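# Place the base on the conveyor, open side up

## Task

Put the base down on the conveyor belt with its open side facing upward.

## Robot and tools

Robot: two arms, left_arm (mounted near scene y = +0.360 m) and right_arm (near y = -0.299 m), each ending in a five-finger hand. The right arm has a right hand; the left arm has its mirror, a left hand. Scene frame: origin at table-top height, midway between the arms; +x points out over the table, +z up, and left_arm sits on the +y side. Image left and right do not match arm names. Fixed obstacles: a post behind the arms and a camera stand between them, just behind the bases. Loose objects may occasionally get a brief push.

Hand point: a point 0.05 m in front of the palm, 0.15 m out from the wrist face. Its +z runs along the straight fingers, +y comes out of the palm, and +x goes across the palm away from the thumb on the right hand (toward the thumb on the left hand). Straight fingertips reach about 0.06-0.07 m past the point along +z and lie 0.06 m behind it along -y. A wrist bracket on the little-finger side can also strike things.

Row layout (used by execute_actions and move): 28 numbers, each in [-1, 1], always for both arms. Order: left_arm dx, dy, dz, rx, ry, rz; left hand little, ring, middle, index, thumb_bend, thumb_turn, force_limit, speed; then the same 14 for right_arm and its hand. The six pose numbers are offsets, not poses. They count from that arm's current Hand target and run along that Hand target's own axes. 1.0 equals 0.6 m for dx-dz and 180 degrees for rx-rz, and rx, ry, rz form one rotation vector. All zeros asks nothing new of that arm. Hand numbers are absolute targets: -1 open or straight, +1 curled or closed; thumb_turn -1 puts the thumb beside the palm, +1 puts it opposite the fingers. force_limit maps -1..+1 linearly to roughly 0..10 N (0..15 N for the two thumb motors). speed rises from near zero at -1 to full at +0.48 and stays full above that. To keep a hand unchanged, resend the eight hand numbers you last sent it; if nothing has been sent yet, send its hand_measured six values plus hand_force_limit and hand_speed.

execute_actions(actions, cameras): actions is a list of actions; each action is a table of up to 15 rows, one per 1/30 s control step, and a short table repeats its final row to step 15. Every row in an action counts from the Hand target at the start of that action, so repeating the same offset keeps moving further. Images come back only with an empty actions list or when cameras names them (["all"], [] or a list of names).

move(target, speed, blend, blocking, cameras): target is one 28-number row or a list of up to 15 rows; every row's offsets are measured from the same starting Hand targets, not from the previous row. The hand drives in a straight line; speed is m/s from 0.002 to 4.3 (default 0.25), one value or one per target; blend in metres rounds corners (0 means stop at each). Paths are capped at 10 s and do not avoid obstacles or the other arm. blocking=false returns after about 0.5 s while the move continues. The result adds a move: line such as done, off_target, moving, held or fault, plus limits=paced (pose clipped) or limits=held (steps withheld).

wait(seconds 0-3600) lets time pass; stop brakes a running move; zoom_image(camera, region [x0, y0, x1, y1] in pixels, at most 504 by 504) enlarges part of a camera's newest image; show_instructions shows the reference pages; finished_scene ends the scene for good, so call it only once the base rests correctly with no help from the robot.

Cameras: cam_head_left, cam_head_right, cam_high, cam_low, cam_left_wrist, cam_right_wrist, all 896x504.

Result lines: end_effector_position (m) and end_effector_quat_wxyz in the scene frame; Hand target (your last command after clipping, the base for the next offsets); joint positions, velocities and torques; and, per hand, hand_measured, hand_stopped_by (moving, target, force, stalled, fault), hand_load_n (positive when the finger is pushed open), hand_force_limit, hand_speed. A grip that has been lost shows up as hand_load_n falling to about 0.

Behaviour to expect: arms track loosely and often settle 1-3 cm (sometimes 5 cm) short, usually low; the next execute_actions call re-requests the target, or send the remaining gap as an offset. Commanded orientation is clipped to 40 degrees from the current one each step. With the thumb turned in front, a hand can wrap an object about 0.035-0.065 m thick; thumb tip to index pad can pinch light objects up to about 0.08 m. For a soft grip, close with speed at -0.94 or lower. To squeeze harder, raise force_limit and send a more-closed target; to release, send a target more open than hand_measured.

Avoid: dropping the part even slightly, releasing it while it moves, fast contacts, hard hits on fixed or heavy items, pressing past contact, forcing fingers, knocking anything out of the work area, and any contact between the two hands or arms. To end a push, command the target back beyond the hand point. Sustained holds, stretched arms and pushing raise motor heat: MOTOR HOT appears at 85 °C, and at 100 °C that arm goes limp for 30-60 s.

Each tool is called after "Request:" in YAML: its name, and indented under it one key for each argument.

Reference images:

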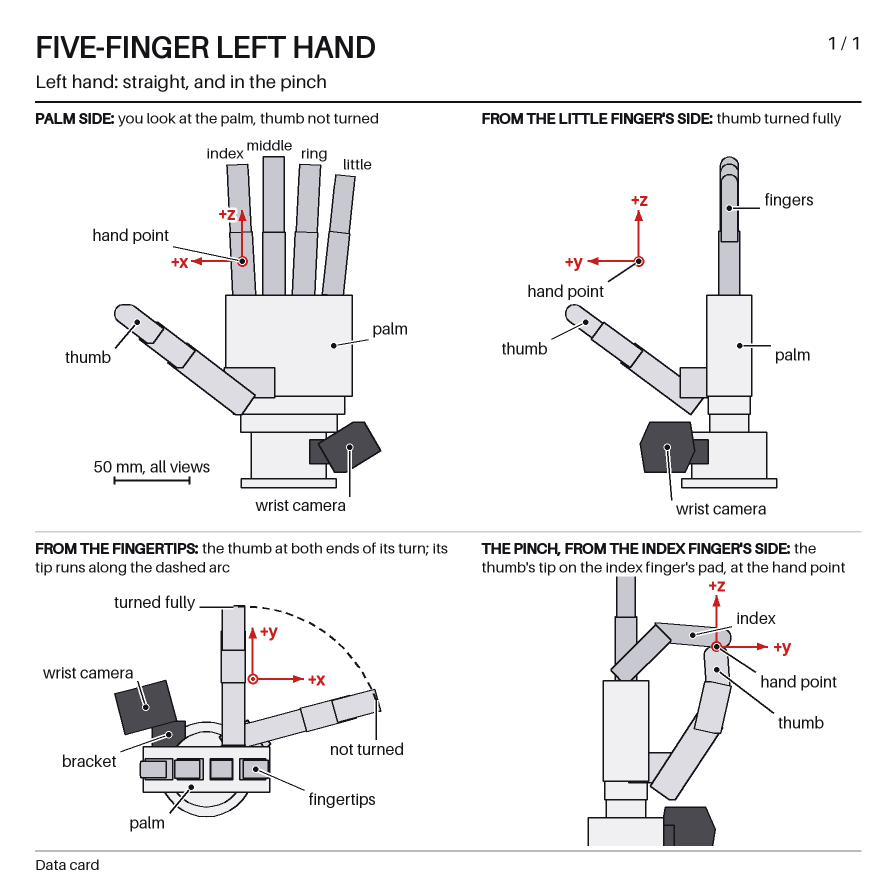

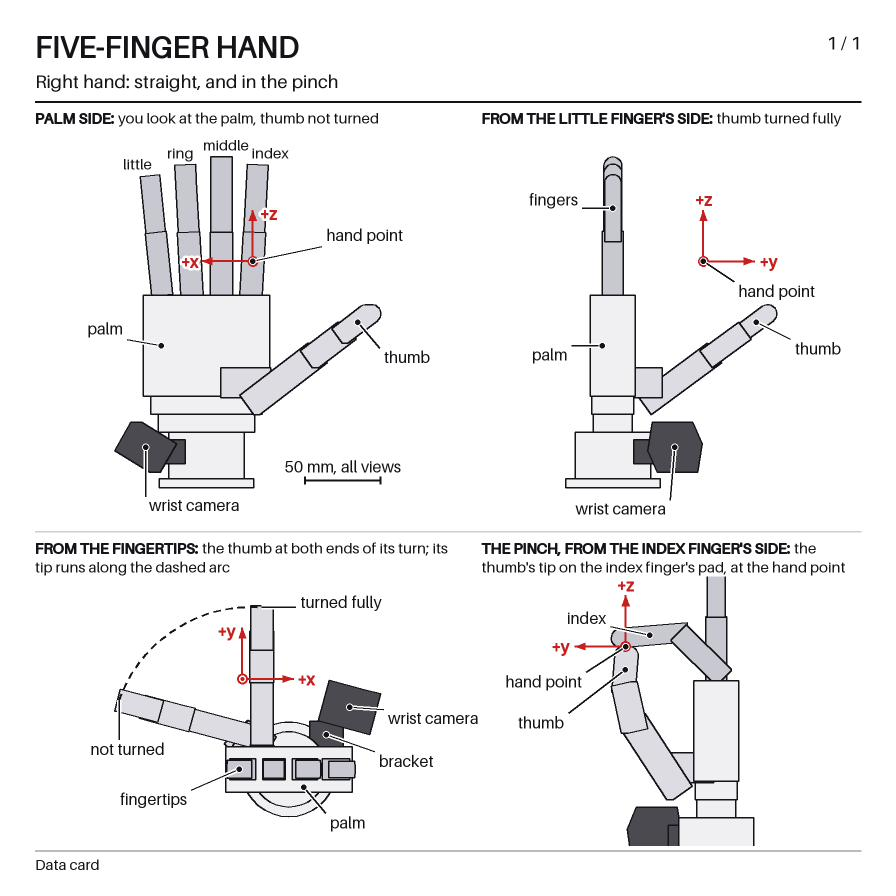

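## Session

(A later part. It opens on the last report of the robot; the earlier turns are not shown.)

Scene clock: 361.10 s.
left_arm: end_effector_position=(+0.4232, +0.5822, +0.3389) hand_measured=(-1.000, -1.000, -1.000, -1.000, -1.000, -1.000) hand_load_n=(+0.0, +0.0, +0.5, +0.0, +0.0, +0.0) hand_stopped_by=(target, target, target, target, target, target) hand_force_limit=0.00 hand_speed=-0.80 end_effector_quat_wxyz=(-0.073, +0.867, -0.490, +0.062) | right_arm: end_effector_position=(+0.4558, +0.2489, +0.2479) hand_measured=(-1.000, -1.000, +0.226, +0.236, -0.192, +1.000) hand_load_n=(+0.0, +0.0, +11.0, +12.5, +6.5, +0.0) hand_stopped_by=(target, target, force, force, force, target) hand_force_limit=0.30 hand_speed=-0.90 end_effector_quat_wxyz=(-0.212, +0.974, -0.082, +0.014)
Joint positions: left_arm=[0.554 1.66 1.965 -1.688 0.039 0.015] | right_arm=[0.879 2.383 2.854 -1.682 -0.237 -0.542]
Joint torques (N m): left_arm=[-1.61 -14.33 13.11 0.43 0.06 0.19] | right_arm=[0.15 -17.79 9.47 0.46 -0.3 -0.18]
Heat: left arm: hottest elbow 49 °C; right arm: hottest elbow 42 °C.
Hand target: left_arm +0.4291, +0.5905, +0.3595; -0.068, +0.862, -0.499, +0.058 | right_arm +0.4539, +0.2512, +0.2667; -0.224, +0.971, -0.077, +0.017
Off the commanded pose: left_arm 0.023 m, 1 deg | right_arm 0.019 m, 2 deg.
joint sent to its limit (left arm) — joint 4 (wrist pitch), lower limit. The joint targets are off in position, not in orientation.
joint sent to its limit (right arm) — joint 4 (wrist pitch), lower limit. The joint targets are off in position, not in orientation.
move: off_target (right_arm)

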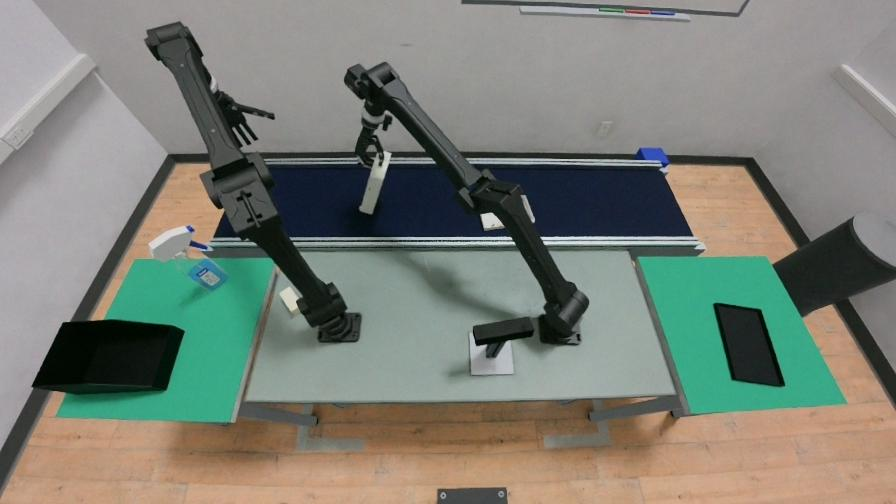

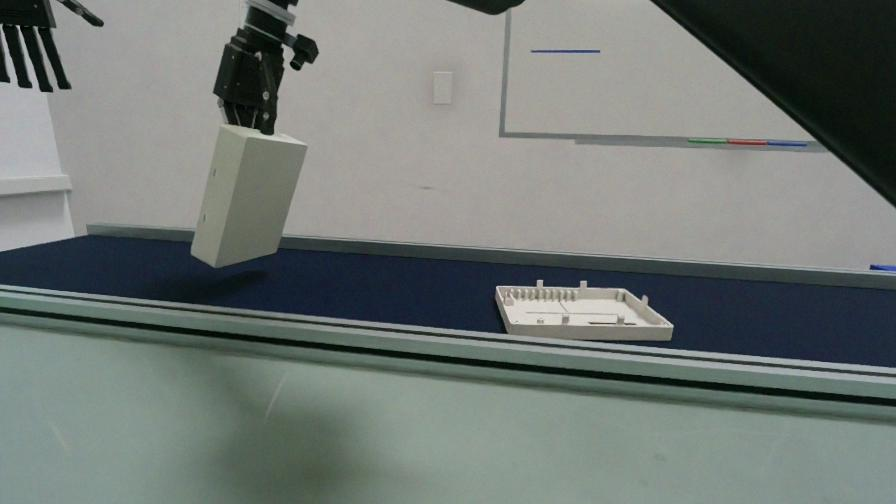

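Request:
move:
  target: [0,0,0,0,0,0,-1,-1,-1,-1,-1,-1,0,-0.8,0,0.0109,0.0224,0,0,0,-1,-1,0.45,0.45,0.3,1,0.3,-0.9]
  speed: 0.03
  cameras: ["cam_low"]

Request:
zoom_image:
  camera: "cam_low"
  region: [100, 130, 350, 330]

Scene clock: 377.73 s.
left_arm: end_effector_position=(+0.4232, +0.5822, +0.3389) hand_measured=(-1.000, -1.000, -1.000, -1.000, -1.000, -1.000) hand_load_n=(+0.0, +0.0, +0.0, +0.0, +0.0, +0.0) hand_stopped_by=(target, target, target, target, target, target) hand_force_limit=0.00 hand_speed=-0.80 end_effector_quat_wxyz=(-0.073, +0.867, -0.490, +0.062) | right_arm: end_effector_position=(+0.4538, +0.2468, +0.2179) hand_measured=(-1.000, -1.000, +0.226, +0.236, -0.192, +1.000) hand_load_n=(+0.0, +0.0, +10.0, +11.5, +7.5, +0.0) hand_stopped_by=(target, target, force, force, force, target) hand_force_limit=0.30 hand_speed=-0.90 end_effector_quat_wxyz=(-0.191, +0.978, -0.083, -0.002)
Joint positions: left_arm=[0.554 1.66 1.965 -1.688 0.039 0.015] | right_arm=[0.879 2.367 2.739 -1.638 -0.239 -0.546]
Joint torques (N m): left_arm=[-1.67 -14.33 13.12 0.42 0.05 0.19] | right_arm=[0.15 -20.19 8.34 1.5 -0.25 -0.17]
Heat: left arm: hottest elbow 49 °C; right arm: hottest elbow 39 °C.
Hand target: left_arm +0.4291, +0.5905, +0.3595; -0.068, +0.862, -0.499, +0.058 | right_arm +0.4539, +0.2512, +0.2518; -0.224, +0.971, -0.077, +0.017
Off the commanded pose: left_arm 0.023 m, 1 deg | right_arm 0.034 m, 4 deg.
joint sent to its limit (left arm) — joint 4 (wrist pitch), lower limit. The joint targets are off in position, not in orientation.
move: off_target (right_arm)

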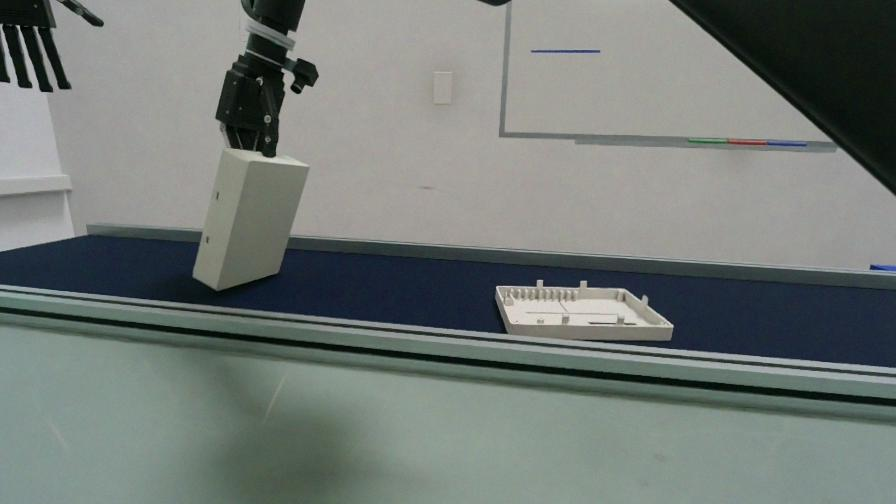

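Scaled by 2.016 from the camera's image (finer frame: 1280x720).

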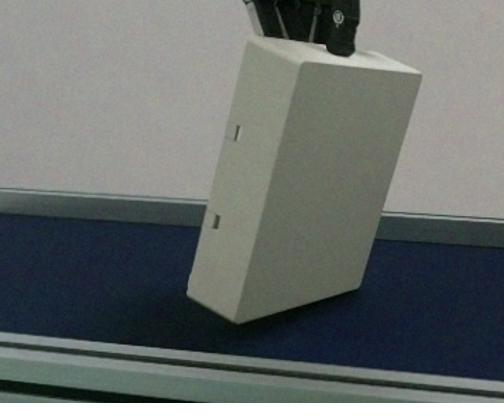

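Request:
zoom_image:
  camera: "cam_low"
  region: [170, 240, 310, 310]

Request:
wait:
  seconds: 0.3
  cameras: ["cam_left_wrist","cam_high"]

Scaled by 3.600 from the camera's image (finer frame: 1280x720).

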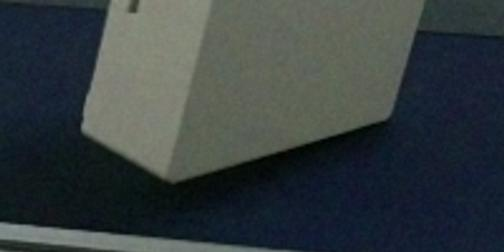

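Scene clock: 381.20 s.
left_arm: end_effector_position=(+0.4232, +0.5822, +0.3389) hand_measured=(-1.000, -1.000, -1.000, -1.000, -1.000, -1.000) hand_load_n=(+0.0, +0.0, +0.0, +0.0, -0.5, +0.0) hand_stopped_by=(target, target, target, target, target, target) hand_force_limit=0.00 hand_speed=-0.80 end_effector_quat_wxyz=(-0.073, +0.867, -0.490, +0.062) | right_arm: end_effector_position=(+0.4538, +0.2468, +0.2179) hand_measured=(-1.000, -1.000, +0.226, +0.236, -0.192, +1.000) hand_load_n=(+0.0, -0.5, +10.0, +11.5, +7.5, +0.0) hand_stopped_by=(target, target, force, force, force, target) hand_force_limit=0.30 hand_speed=-0.90 end_effector_quat_wxyz=(-0.191, +0.978, -0.083, -0.002)
Joint positions: left_arm=[0.554 1.66 1.965 -1.688 0.039 0.015] | right_arm=[0.879 2.367 2.739 -1.638 -0.239 -0.546]
Joint torques (N m): left_arm=[-1.67 -14.33 13.12 0.42 0.06 0.19] | right_arm=[0.15 -20.19 8.34 1.5 -0.24 -0.17]
Heat: left arm: hottest elbow 49 °C; right arm: hottest elbow 39 °C.
Hand target: left_arm +0.4291, +0.5905, +0.3595; -0.068, +0.862, -0.499, +0.058 | right_arm +0.4539, +0.2512, +0.2518; -0.224, +0.971, -0.077, +0.017
Off the commanded pose: left_arm 0.023 m, 1 deg | right_arm 0.034 m, 4 deg.
wait: 0.30 s; at rest from the start
cam_left_wrist: T_world_to_cam=[[0.9507, 0.23853, 0.19816, -0.60744], [0.12849, -0.88457, 0.44835, 0.31376], [0.28223, -0.40079, -0.87162, 0.52946]] pos_world=[0.38775, 0.63464, 0.44118]
Images, in order (width x height): cam_high 896x504, cam_left_wrist 896x504.

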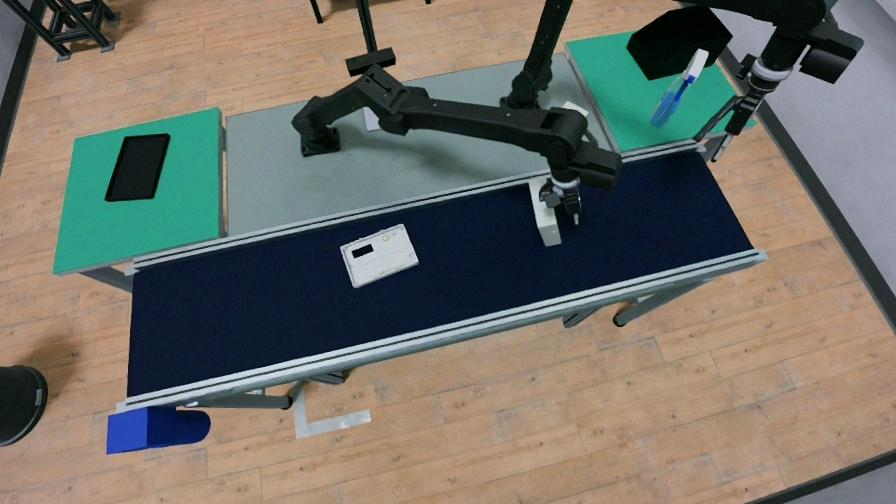

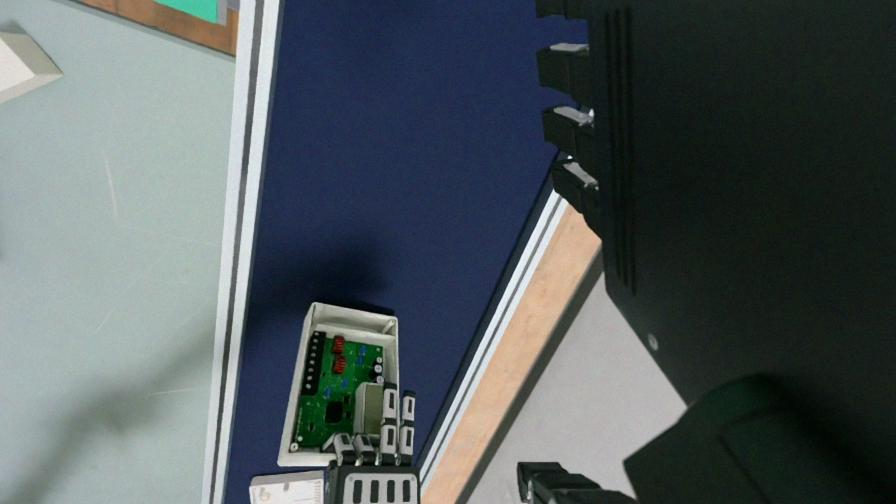

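Request:
move:
  target: [0,0,0,0,0,0,-1,-1,-1,-1,-1,-1,0,-0.8,0,0.0088,0.018,0,0,0,-1,-1,0.45,0.45,0.3,1,0.3,-0.9]
  speed: 0.03
  cameras: ["cam_low","cam_left_wrist"]

Request:
zoom_image:
  camera: "cam_low"
  region: [170, 230, 310, 310]

Scene clock: 384.97 s.
left_arm: end_effector_position=(+0.4232, +0.5822, +0.3389) hand_measured=(-1.000, -1.000, -1.000, -1.000, -1.000, -1.000) hand_load_n=(+0.5, +0.0, +0.0, +0.0, +0.0, +0.0) hand_stopped_by=(target, target, target, target, target, target) hand_force_limit=0.00 hand_speed=-0.80 end_effector_quat_wxyz=(-0.073, +0.867, -0.490, +0.062) | right_arm: end_effector_position=(+0.4521, +0.2460, +0.2162) hand_measured=(-1.000, -1.000, +0.226, +0.236, -0.192, +1.000) hand_load_n=(+0.0, +0.0, +9.0, +12.0, +7.5, +0.0) hand_stopped_by=(target, target, force, force, force, target) hand_force_limit=0.30 hand_speed=-0.90 end_effector_quat_wxyz=(-0.197, +0.977, -0.088, +0.001)
Joint positions: left_arm=[0.554 1.66 1.965 -1.688 0.039 0.015] | right_arm=[0.879 2.311 2.63 -1.57 -0.239 -0.536]
Joint torques (N m): left_arm=[-1.67 -14.33 13.11 0.42 0.06 0.19] | right_arm=[0.09 -19.08 8.16 1.69 -0.25 -0.17]
Heat: left arm: hottest elbow 49 °C; right arm: hottest elbow 38 °C.
Hand target: left_arm +0.4291, +0.5905, +0.3595; -0.068, +0.862, -0.499, +0.058 | right_arm +0.4539, +0.2512, +0.2397; -0.224, +0.971, -0.077, +0.017
Off the commanded pose: left_arm 0.023 m, 1 deg | right_arm 0.024 m, 4 deg.
joint sent to its limit (left arm) — joint 4 (wrist pitch), lower limit. The joint targets are off in position, not in orientation.
move: off_target (right_arm)
cam_left_wrist: T_world_to_cam=[[0.9507, 0.23853, 0.19816, -0.60744], [0.12849, -0.88457, 0.44835, 0.31376], [0.28223, -0.40079, -0.87162, 0.52946]] pos_world=[0.38775, 0.63464, 0.44118]

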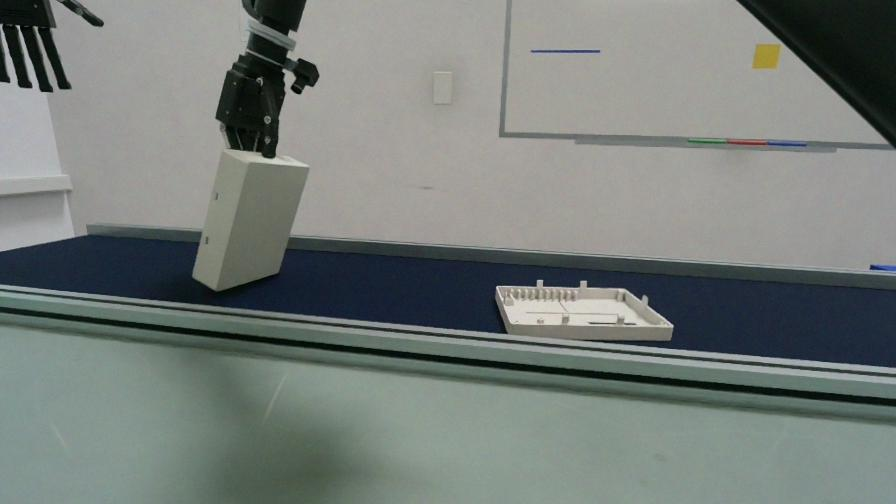

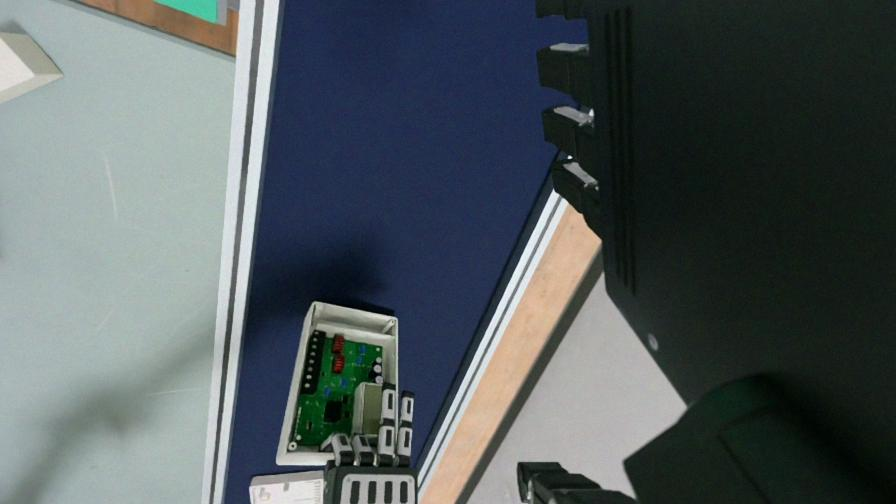

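Scaled by 3.600 from the camera's image (finer frame: 1280x720).

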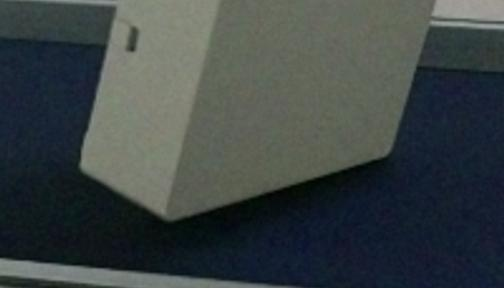

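Request:
move:
  target: [0,0,0,0,0,0,-1,-1,-1,-1,-1,-1,0,-0.8,-0.0013,0.0953,-0.0095,0.0944,0,0,-1,-1,0.45,0.45,0.3,1,0.3,-0.9]
  speed: 0.05
  cameras: ["cam_low","cam_left_wrist","cam_right_wrist"]

Scene clock: 397.73 s.
left_arm: end_effector_position=(+0.4232, +0.5822, +0.3389) hand_measured=(-1.000, -1.000, -1.000, -1.000, -1.000, -1.000) hand_load_n=(+0.0, +0.0, +0.0, +0.0, +0.0, +0.0) hand_stopped_by=(target, target, target, target, target, target) hand_force_limit=0.00 hand_speed=-0.80 end_effector_quat_wxyz=(-0.073, +0.867, -0.490, +0.062) | right_arm: end_effector_position=(+0.4402, +0.1942, +0.1930) hand_measured=(-1.000, -1.000, +0.226, +0.236, -0.192, +1.000) hand_load_n=(+0.0, +0.0, +8.5, +12.5, +7.5, +0.0) hand_stopped_by=(target, target, force, force, force, target) hand_force_limit=0.30 hand_speed=-0.90 end_effector_quat_wxyz=(-0.337, +0.938, -0.079, +0.013)
Joint positions: left_arm=[0.554 1.66 1.965 -1.688 0.039 0.015] | right_arm=[0.785 1.883 1.803 -0.938 -0.435 -0.554]
Joint torques (N m): left_arm=[-1.67 -14.33 13.12 0.43 0.05 0.19] | right_arm=[-0.44 -15.62 9.01 2.18 -0.59 -0.12]
Heat: left arm: hottest elbow 50 °C; right arm: hottest elbow 36 °C.
Hand target: left_arm +0.4291, +0.5905, +0.3595; -0.068, +0.862, -0.499, +0.058 | right_arm +0.4446, +0.1981, +0.2198; -0.365, +0.928, -0.073, +0.029
Off the commanded pose: left_arm 0.023 m, 1 deg | right_arm 0.028 m, 4 deg.
joint sent to its limit (left arm) — joint 4 (wrist pitch), lower limit. The joint targets are off in position, not in orientation.
move: off_target (right_arm)
cam_left_wrist: T_world_to_cam=[[0.9507, 0.23853, 0.19816, -0.60744], [0.12849, -0.88457, 0.44835, 0.31376], [0.28223, -0.40079, -0.87162, 0.52946]] pos_world=[0.38775, 0.63464, 0.44118]
cam_right_wrist: T_world_to_cam=[[0.11897, -0.79632, -0.59306, 0.21653], [-0.91542, -0.31928, 0.24507, 0.42504], [-0.38451, 0.51375, -0.76696, 0.33722]] pos_world=[0.493, 0.13489, 0.28289]

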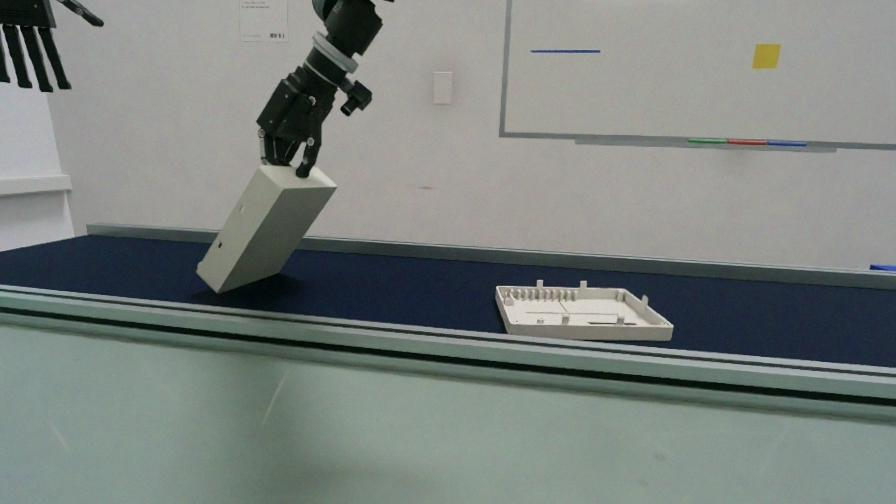

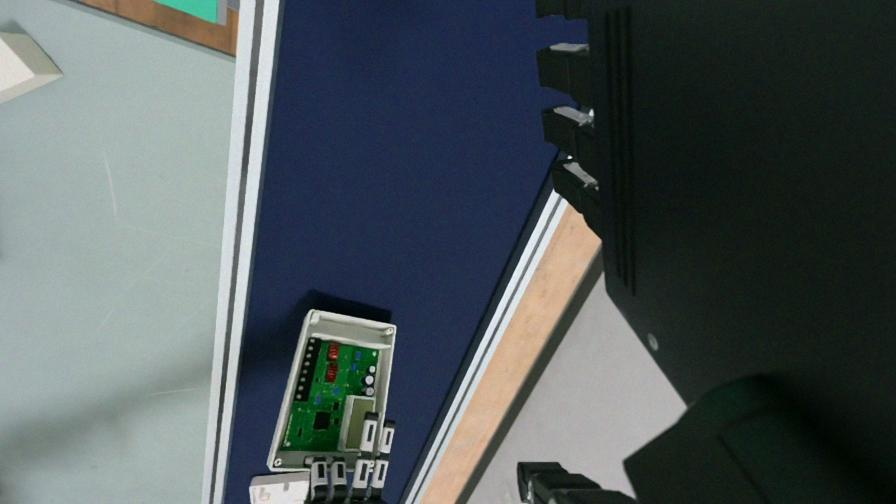

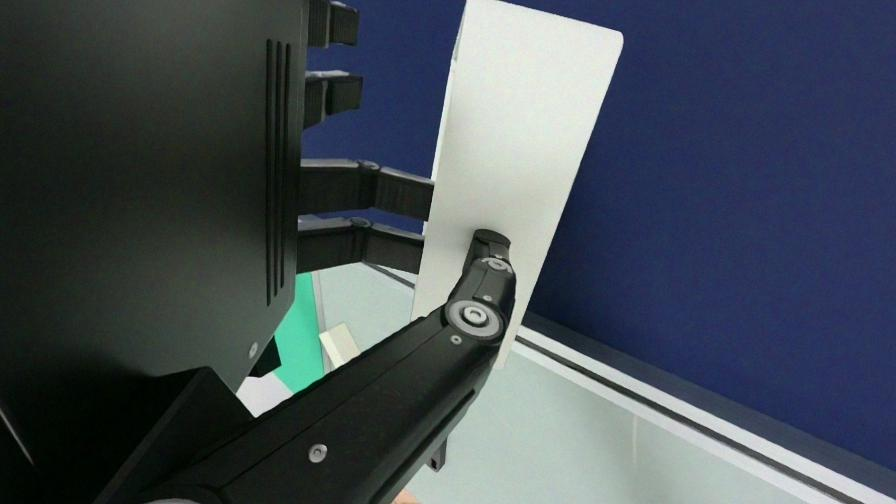

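Request:
move:
  target: [0,0,0,0,0,0,-1,-1,-1,-1,-1,-1,0,-0.8,0,0.0896,-0.0081,0.0889,0,0,-1,-1,0.45,0.45,0.3,1,0.3,-0.9]
  speed: 0.05
  cameras: ["cam_low","cam_left_wrist","cam_right_wrist"]

Scene clock: 410.57 s.
left_arm: end_effector_position=(+0.4232, +0.5822, +0.3389) hand_measured=(-1.000, -1.000, -1.000, -1.000, -1.000, -1.000) hand_load_n=(+0.0, +0.0, +0.0, +0.0, +0.0, +0.0) hand_stopped_by=(target, target, target, target, target, target) hand_force_limit=0.00 hand_speed=-0.80 end_effector_quat_wxyz=(-0.073, +0.867, -0.490, +0.062) | right_arm: end_effector_position=(+0.4333, +0.1528, +0.1564) hand_measured=(-1.000, -1.000, +0.226, +0.236, -0.192, +1.000) hand_load_n=(+0.0, -0.5, +9.0, +11.0, +8.0, +0.0) hand_stopped_by=(target, target, force, force, force, target) hand_force_limit=0.30 hand_speed=-0.90 end_effector_quat_wxyz=(-0.465, +0.882, -0.070, +0.025)
Joint positions: left_arm=[0.554 1.66 1.965 -1.688 0.039 0.015] | right_arm=[0.683 1.716 1.364 -0.435 -0.645 -0.516]
Joint torques (N m): left_arm=[-1.67 -14.33 13.11 0.42 0.05 0.19] | right_arm=[-0.62 -13.51 8.83 2.51 -0.67 0.07]
Heat: left arm: hottest elbow 50 °C; right arm: hottest elbow 36 °C.
Hand target: left_arm +0.4291, +0.5905, +0.3595; -0.068, +0.862, -0.499, +0.058 | right_arm +0.4379, +0.1560, +0.1868; -0.491, +0.868, -0.069, +0.039
Off the commanded pose: left_arm 0.023 m, 1 deg | right_arm 0.031 m, 4 deg.
joint sent to its limit (left arm) — joint 4 (wrist pitch), lower limit. The joint targets are off in position, not in orientation.
move: off_target (right_arm)
cam_left_wrist: T_world_to_cam=[[0.9507, 0.23853, 0.19816, -0.60744], [0.12849, -0.88457, 0.44835, 0.31376], [0.28223, -0.40079, -0.87162, 0.52946]] pos_world=[0.38775, 0.63464, 0.44118]
cam_right_wrist: T_world_to_cam=[[0.15482, -0.60473, -0.78124, 0.14735], [-0.92326, -0.36998, 0.10343, 0.4477], [-0.35159, 0.70528, -0.6156, 0.26062]] pos_world=[0.48217, 0.07094, 0.22925]

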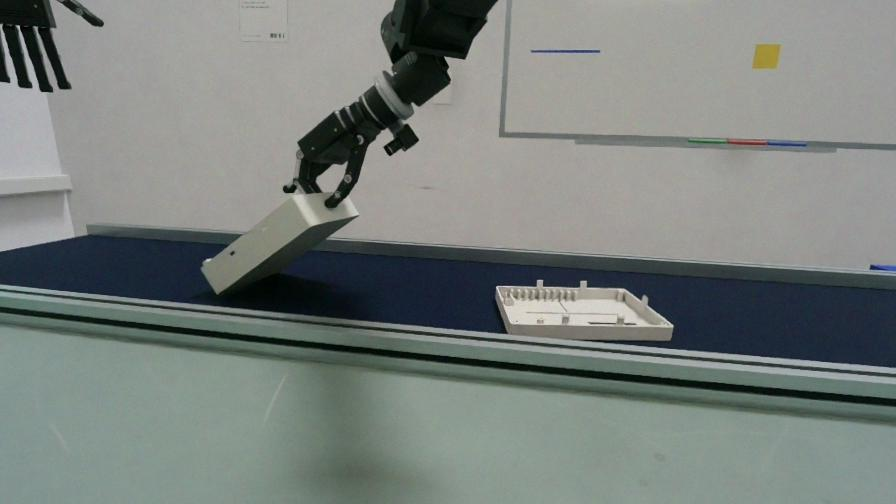

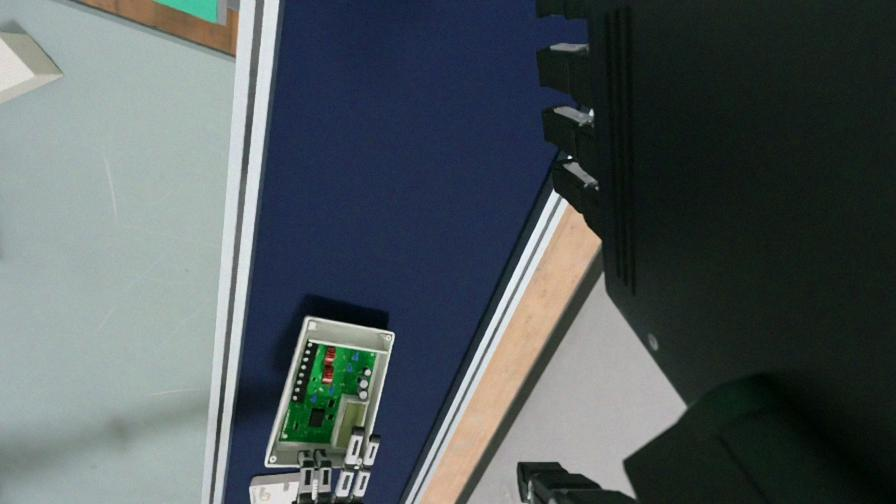

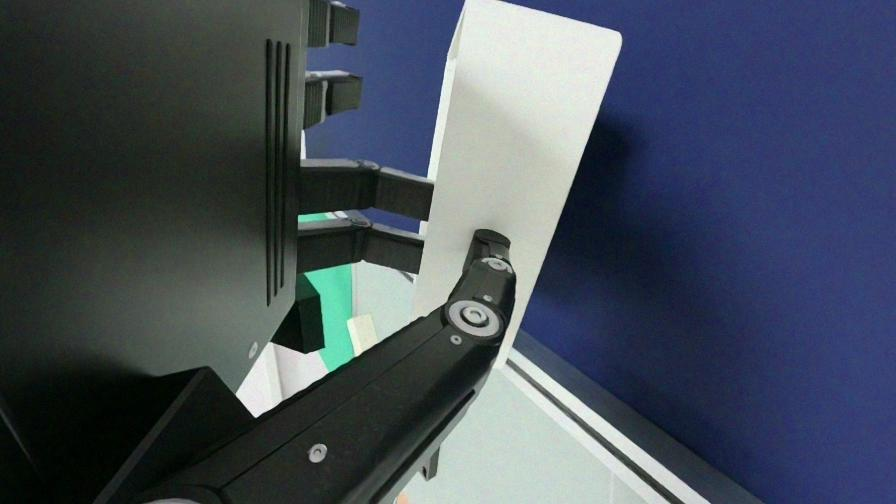

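Request:
move:
  target: [0,0,0,0,0,0,-1,-1,-1,-1,-1,-1,0,-0.8,0,0.0953,-0.0048,0.0944,0,0,-1,-1,0.45,0.45,0.3,1,0.3,-0.9]
  speed: 0.05
  cameras: ["cam_low","cam_left_wrist","cam_right_wrist"]

Scene clock: 428.50 s.
left_arm: end_effector_position=(+0.4232, +0.5822, +0.3389) hand_measured=(-1.000, -1.000, -1.000, -1.000, -1.000, -1.000) hand_load_n=(+0.0, +0.0, +0.0, +0.0, +0.0, +0.0) hand_stopped_by=(target, target, target, target, target, target) hand_force_limit=0.00 hand_speed=-0.80 end_effector_quat_wxyz=(-0.073, +0.867, -0.490, +0.062) | right_arm: end_effector_position=(+0.4261, +0.1218, +0.1211) hand_measured=(-1.000, -1.000, +0.226, +0.236, -0.192, +1.000) hand_load_n=(+0.0, +0.0, +10.5, +13.5, +7.0, +0.0) hand_stopped_by=(target, target, force, force, force, target) hand_force_limit=0.30 hand_speed=-0.90 end_effector_quat_wxyz=(-0.596, +0.799, -0.069, +0.040)
Joint positions: left_arm=[0.554 1.66 1.965 -1.688 0.039 0.015] | right_arm=[0.583 1.69 1.022 0.221 -0.846 -0.324]
Joint torques (N m): left_arm=[-1.73 -14.33 13.12 0.42 0.06 0.19] | right_arm=[-0.67 -10.05 7.97 3.17 -0.59 0.04]
Heat: left arm: hottest elbow 50 °C; right arm: hottest elbow 35 °C.
Hand target: left_arm +0.4291, +0.5905, +0.3595; -0.068, +0.862, -0.499, +0.058 | right_arm +0.4329, +0.1244, +0.1393; -0.613, +0.786, -0.062, +0.048
Off the commanded pose: left_arm 0.023 m, 1 deg | right_arm 0.020 m, 3 deg.
joint sent to its limit (left arm) — joint 4 (wrist pitch), lower limit. The joint targets are off in position, not in orientation.
move: off_target (right_arm)
cam_left_wrist: T_world_to_cam=[[0.9507, 0.23853, 0.19816, -0.60744], [0.12849, -0.88457, 0.44835, 0.31376], [0.28223, -0.40079, -0.87162, 0.52946]] pos_world=[0.38775, 0.63464, 0.44118]
cam_right_wrist: T_world_to_cam=[[0.1899, -0.34437, -0.91943, 0.07228], [-0.93071, -0.36132, -0.0569, 0.45474], [-0.31261, 0.86652, -0.38912, 0.19453]] pos_world=[0.47031, 0.02062, 0.16802]

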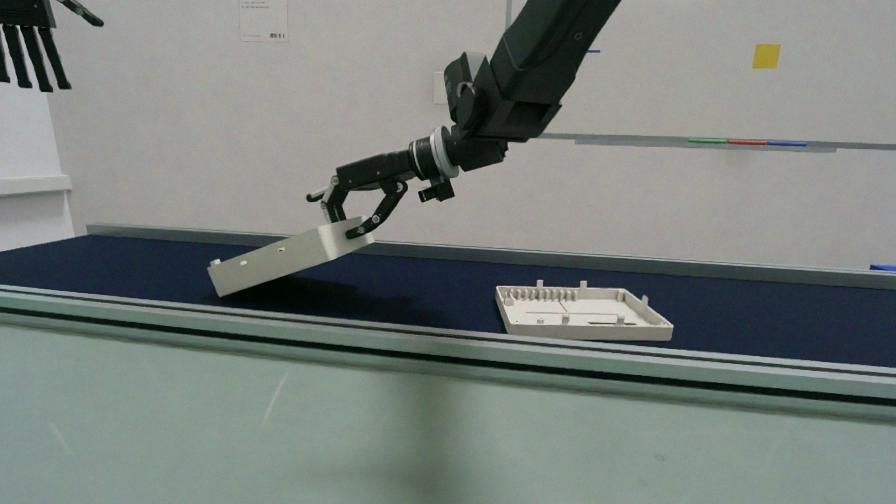

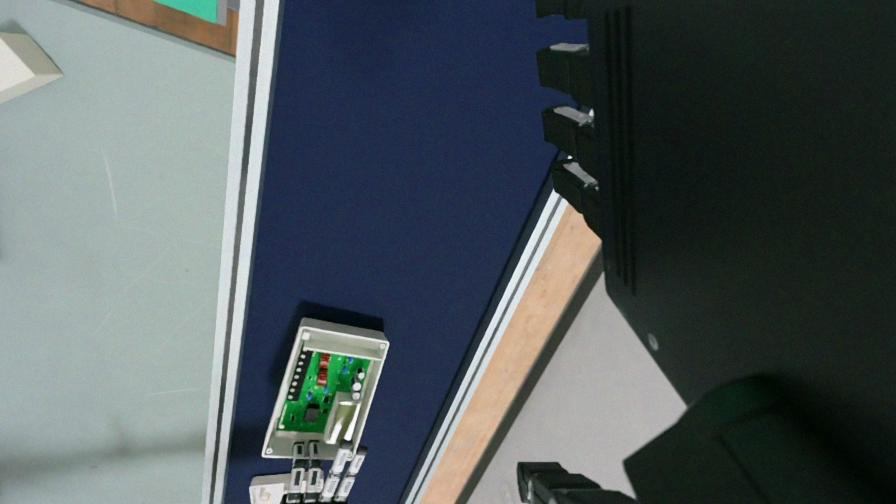

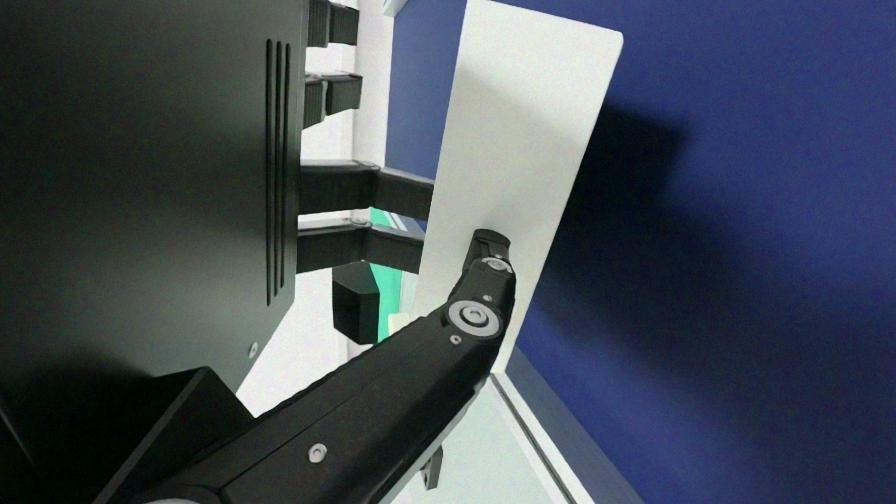

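Request:
move:
  target: [0,0,0,0,0,0,-1,-1,-1,-1,-1,-1,0,-0.8,0,0.0558,-0.0098,0.05,0,0,-1,-1,0.45,0.45,0.3,1,0.3,-0.9]
  speed: 0.04
  cameras: ["cam_low","cam_right_wrist"]

Request:
zoom_image:
  camera: "cam_low"
  region: [180, 160, 480, 320]

Scene clock: 442.00 s.
left_arm: end_effector_position=(+0.4232, +0.5822, +0.3389) hand_measured=(-1.000, -1.000, -1.000, -1.000, -1.000, -1.000) hand_load_n=(+0.0, +0.0, +0.0, +0.0, +0.0, +0.0) hand_stopped_by=(target, target, target, target, target, target) hand_force_limit=0.00 hand_speed=-0.80 end_effector_quat_wxyz=(-0.073, +0.867, -0.490, +0.062) | right_arm: end_effector_position=(+0.4241, +0.1103, +0.0942) hand_measured=(-1.000, -1.000, +0.226, +0.236, -0.192, +1.000) hand_load_n=(+0.0, -0.5, +11.0, +12.5, +6.5, +0.0) hand_stopped_by=(target, target, force, force, force, target) hand_force_limit=0.30 hand_speed=-0.90 end_effector_quat_wxyz=(-0.660, +0.747, -0.065, +0.044)
Joint positions: left_arm=[0.554 1.66 1.965 -1.688 0.039 0.015] | right_arm=[0.539 1.79 0.901 0.68 -0.929 -0.148]
Joint torques (N m): left_arm=[-1.61 -14.33 13.11 0.42 0.06 0.19] | right_arm=[-0.73 -9.7 6.58 3.23 -0.3 0.04]
Heat: left arm: hottest elbow 50 °C; right arm: hottest elbow 34 °C.
Hand target: left_arm +0.4291, +0.5905, +0.3595; -0.068, +0.862, -0.499, +0.058 | right_arm +0.4307, +0.1107, +0.1082; -0.673, +0.735, -0.058, +0.053
Off the commanded pose: left_arm 0.023 m, 1 deg | right_arm 0.015 m, 2 deg.
joint sent to its limit (left arm) — joint 4 (wrist pitch), lower limit. The joint targets are off in position, not in orientation.
move: off_target (right_arm)
cam_right_wrist: T_world_to_cam=[[0.21306, -0.19039, -0.95831, 0.02076], [-0.92892, -0.34348, -0.13828, 0.45215], [-0.30284, 0.91966, -0.25004, 0.1703]] pos_world=[0.46716, 0.00264, 0.12501]

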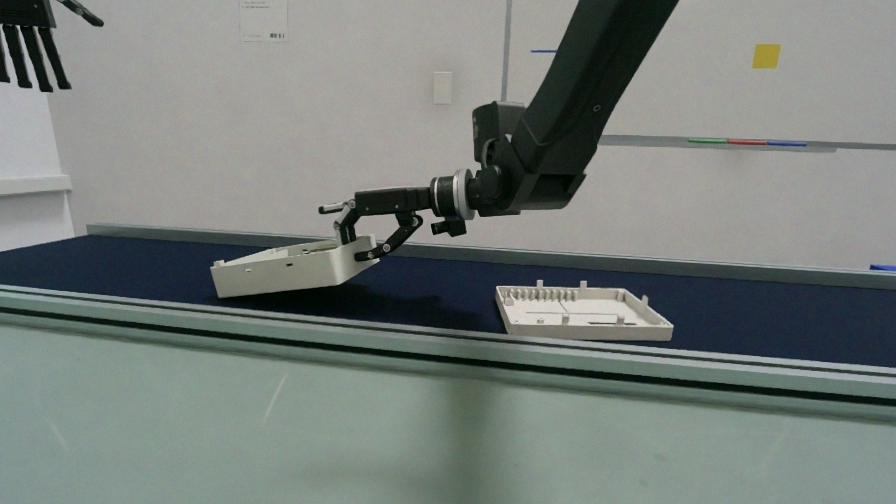

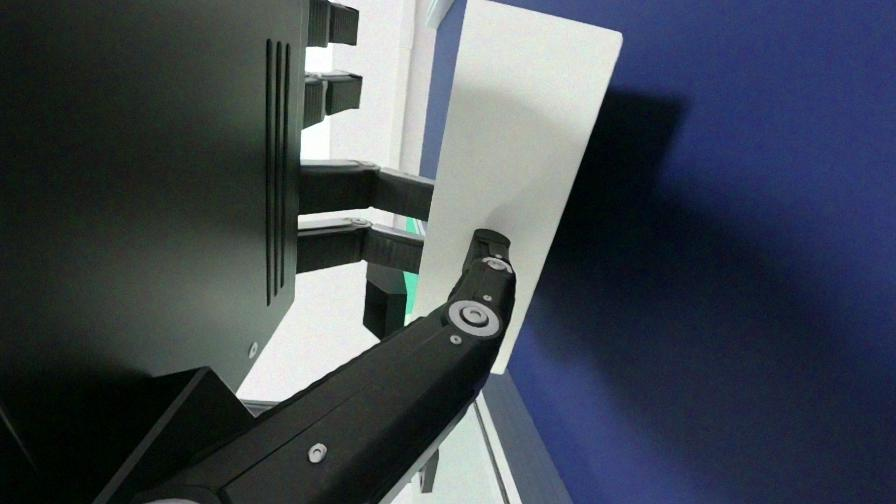

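Scaled by 1.680 from the camera's image (finer frame: 1280x720).

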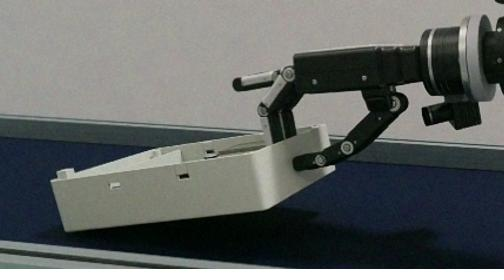

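Request:
move:
  target: [0,0,0,0,0,0,-1,-1,-1,-1,-1,-1,0,-0.8,0,0.046,-0.0102,0.0278,0,0,-1,-1,0.45,0.45,0.3,1,0.3,-0.9]
  speed: 0.03
  cameras: ["cam_low","cam_right_wrist"]

Request:
zoom_image:
  camera: "cam_low"
  region: [180, 160, 480, 320]

Scene clock: 449.10 s.
left_arm: end_effector_position=(+0.4232, +0.5822, +0.3389) hand_measured=(-1.000, -1.000, -1.000, -1.000, -1.000, -1.000) hand_load_n=(+0.0, +0.0, +0.0, +0.5, +0.0, +0.0) hand_stopped_by=(target, target, target, target, target, target) hand_force_limit=0.00 hand_speed=-0.80 end_effector_quat_wxyz=(-0.073, +0.867, -0.490, +0.062) | right_arm: end_effector_position=(+0.4241, +0.1041, +0.0715) hand_measured=(-1.000, -1.000, +0.226, +0.236, -0.192, +1.000) hand_load_n=(+0.0, +0.0, +10.5, +10.5, +7.5, +0.0) hand_stopped_by=(target, target, force, force, force, target) hand_force_limit=0.30 hand_speed=-0.90 end_effector_quat_wxyz=(+0.695, -0.714, +0.061, -0.049)
Joint positions: left_arm=[0.554 1.66 1.965 -1.688 0.039 0.015] | right_arm=[0.516 1.903 0.861 0.993 -0.961 -0.026]
Joint torques (N m): left_arm=[-1.67 -14.27 13.11 0.4 0.06 0.19] | right_arm=[-0.73 -9.76 5.34 3 -0.11 0.05]
Heat: left arm: hottest elbow 50 °C; right arm: hottest elbow 33 °C.
Hand target: left_arm +0.4291, +0.5905, +0.3595; -0.068, +0.862, -0.499, +0.058 | right_arm +0.4294, +0.1023, +0.0813; +0.705, -0.705, +0.056, -0.055
Off the commanded pose: left_arm 0.023 m, 1 deg | right_arm 0.011 m, 2 deg.
joint sent to its limit (left arm) — joint 4 (wrist pitch), lower limit. The joint targets are off in position, not in orientation.
move: off_target (right_arm)
cam_right_wrist: T_world_to_cam=[[0.23358, -0.09991, -0.96719, -0.01969], [-0.92551, -0.32782, -0.18965, 0.44754], [-0.29811, 0.93944, -0.16904, 0.16045]] pos_world=[0.46664, -0.00599, 0.09296]

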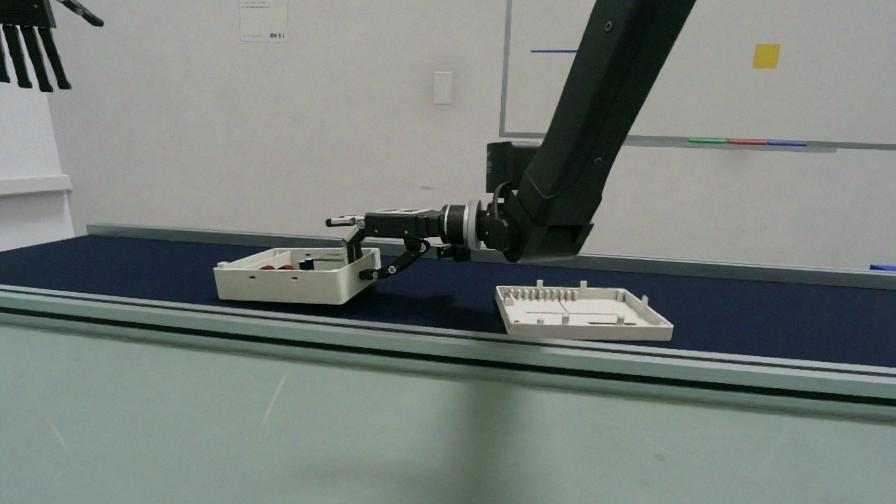

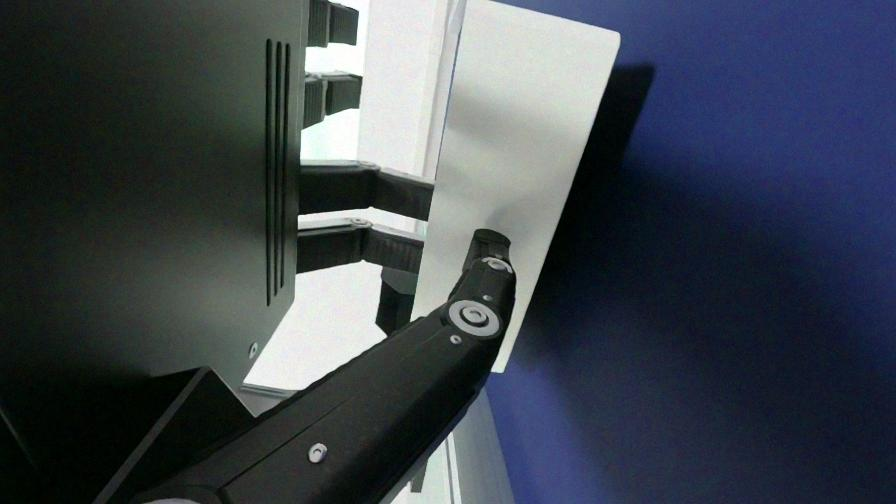

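Scaled by 1.680 from the camera's image (finer frame: 1280x720).

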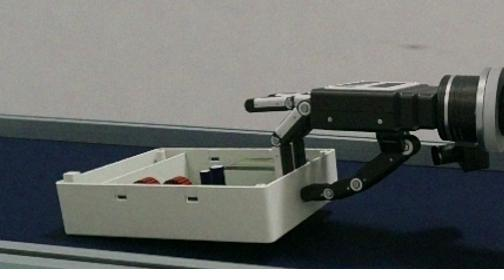

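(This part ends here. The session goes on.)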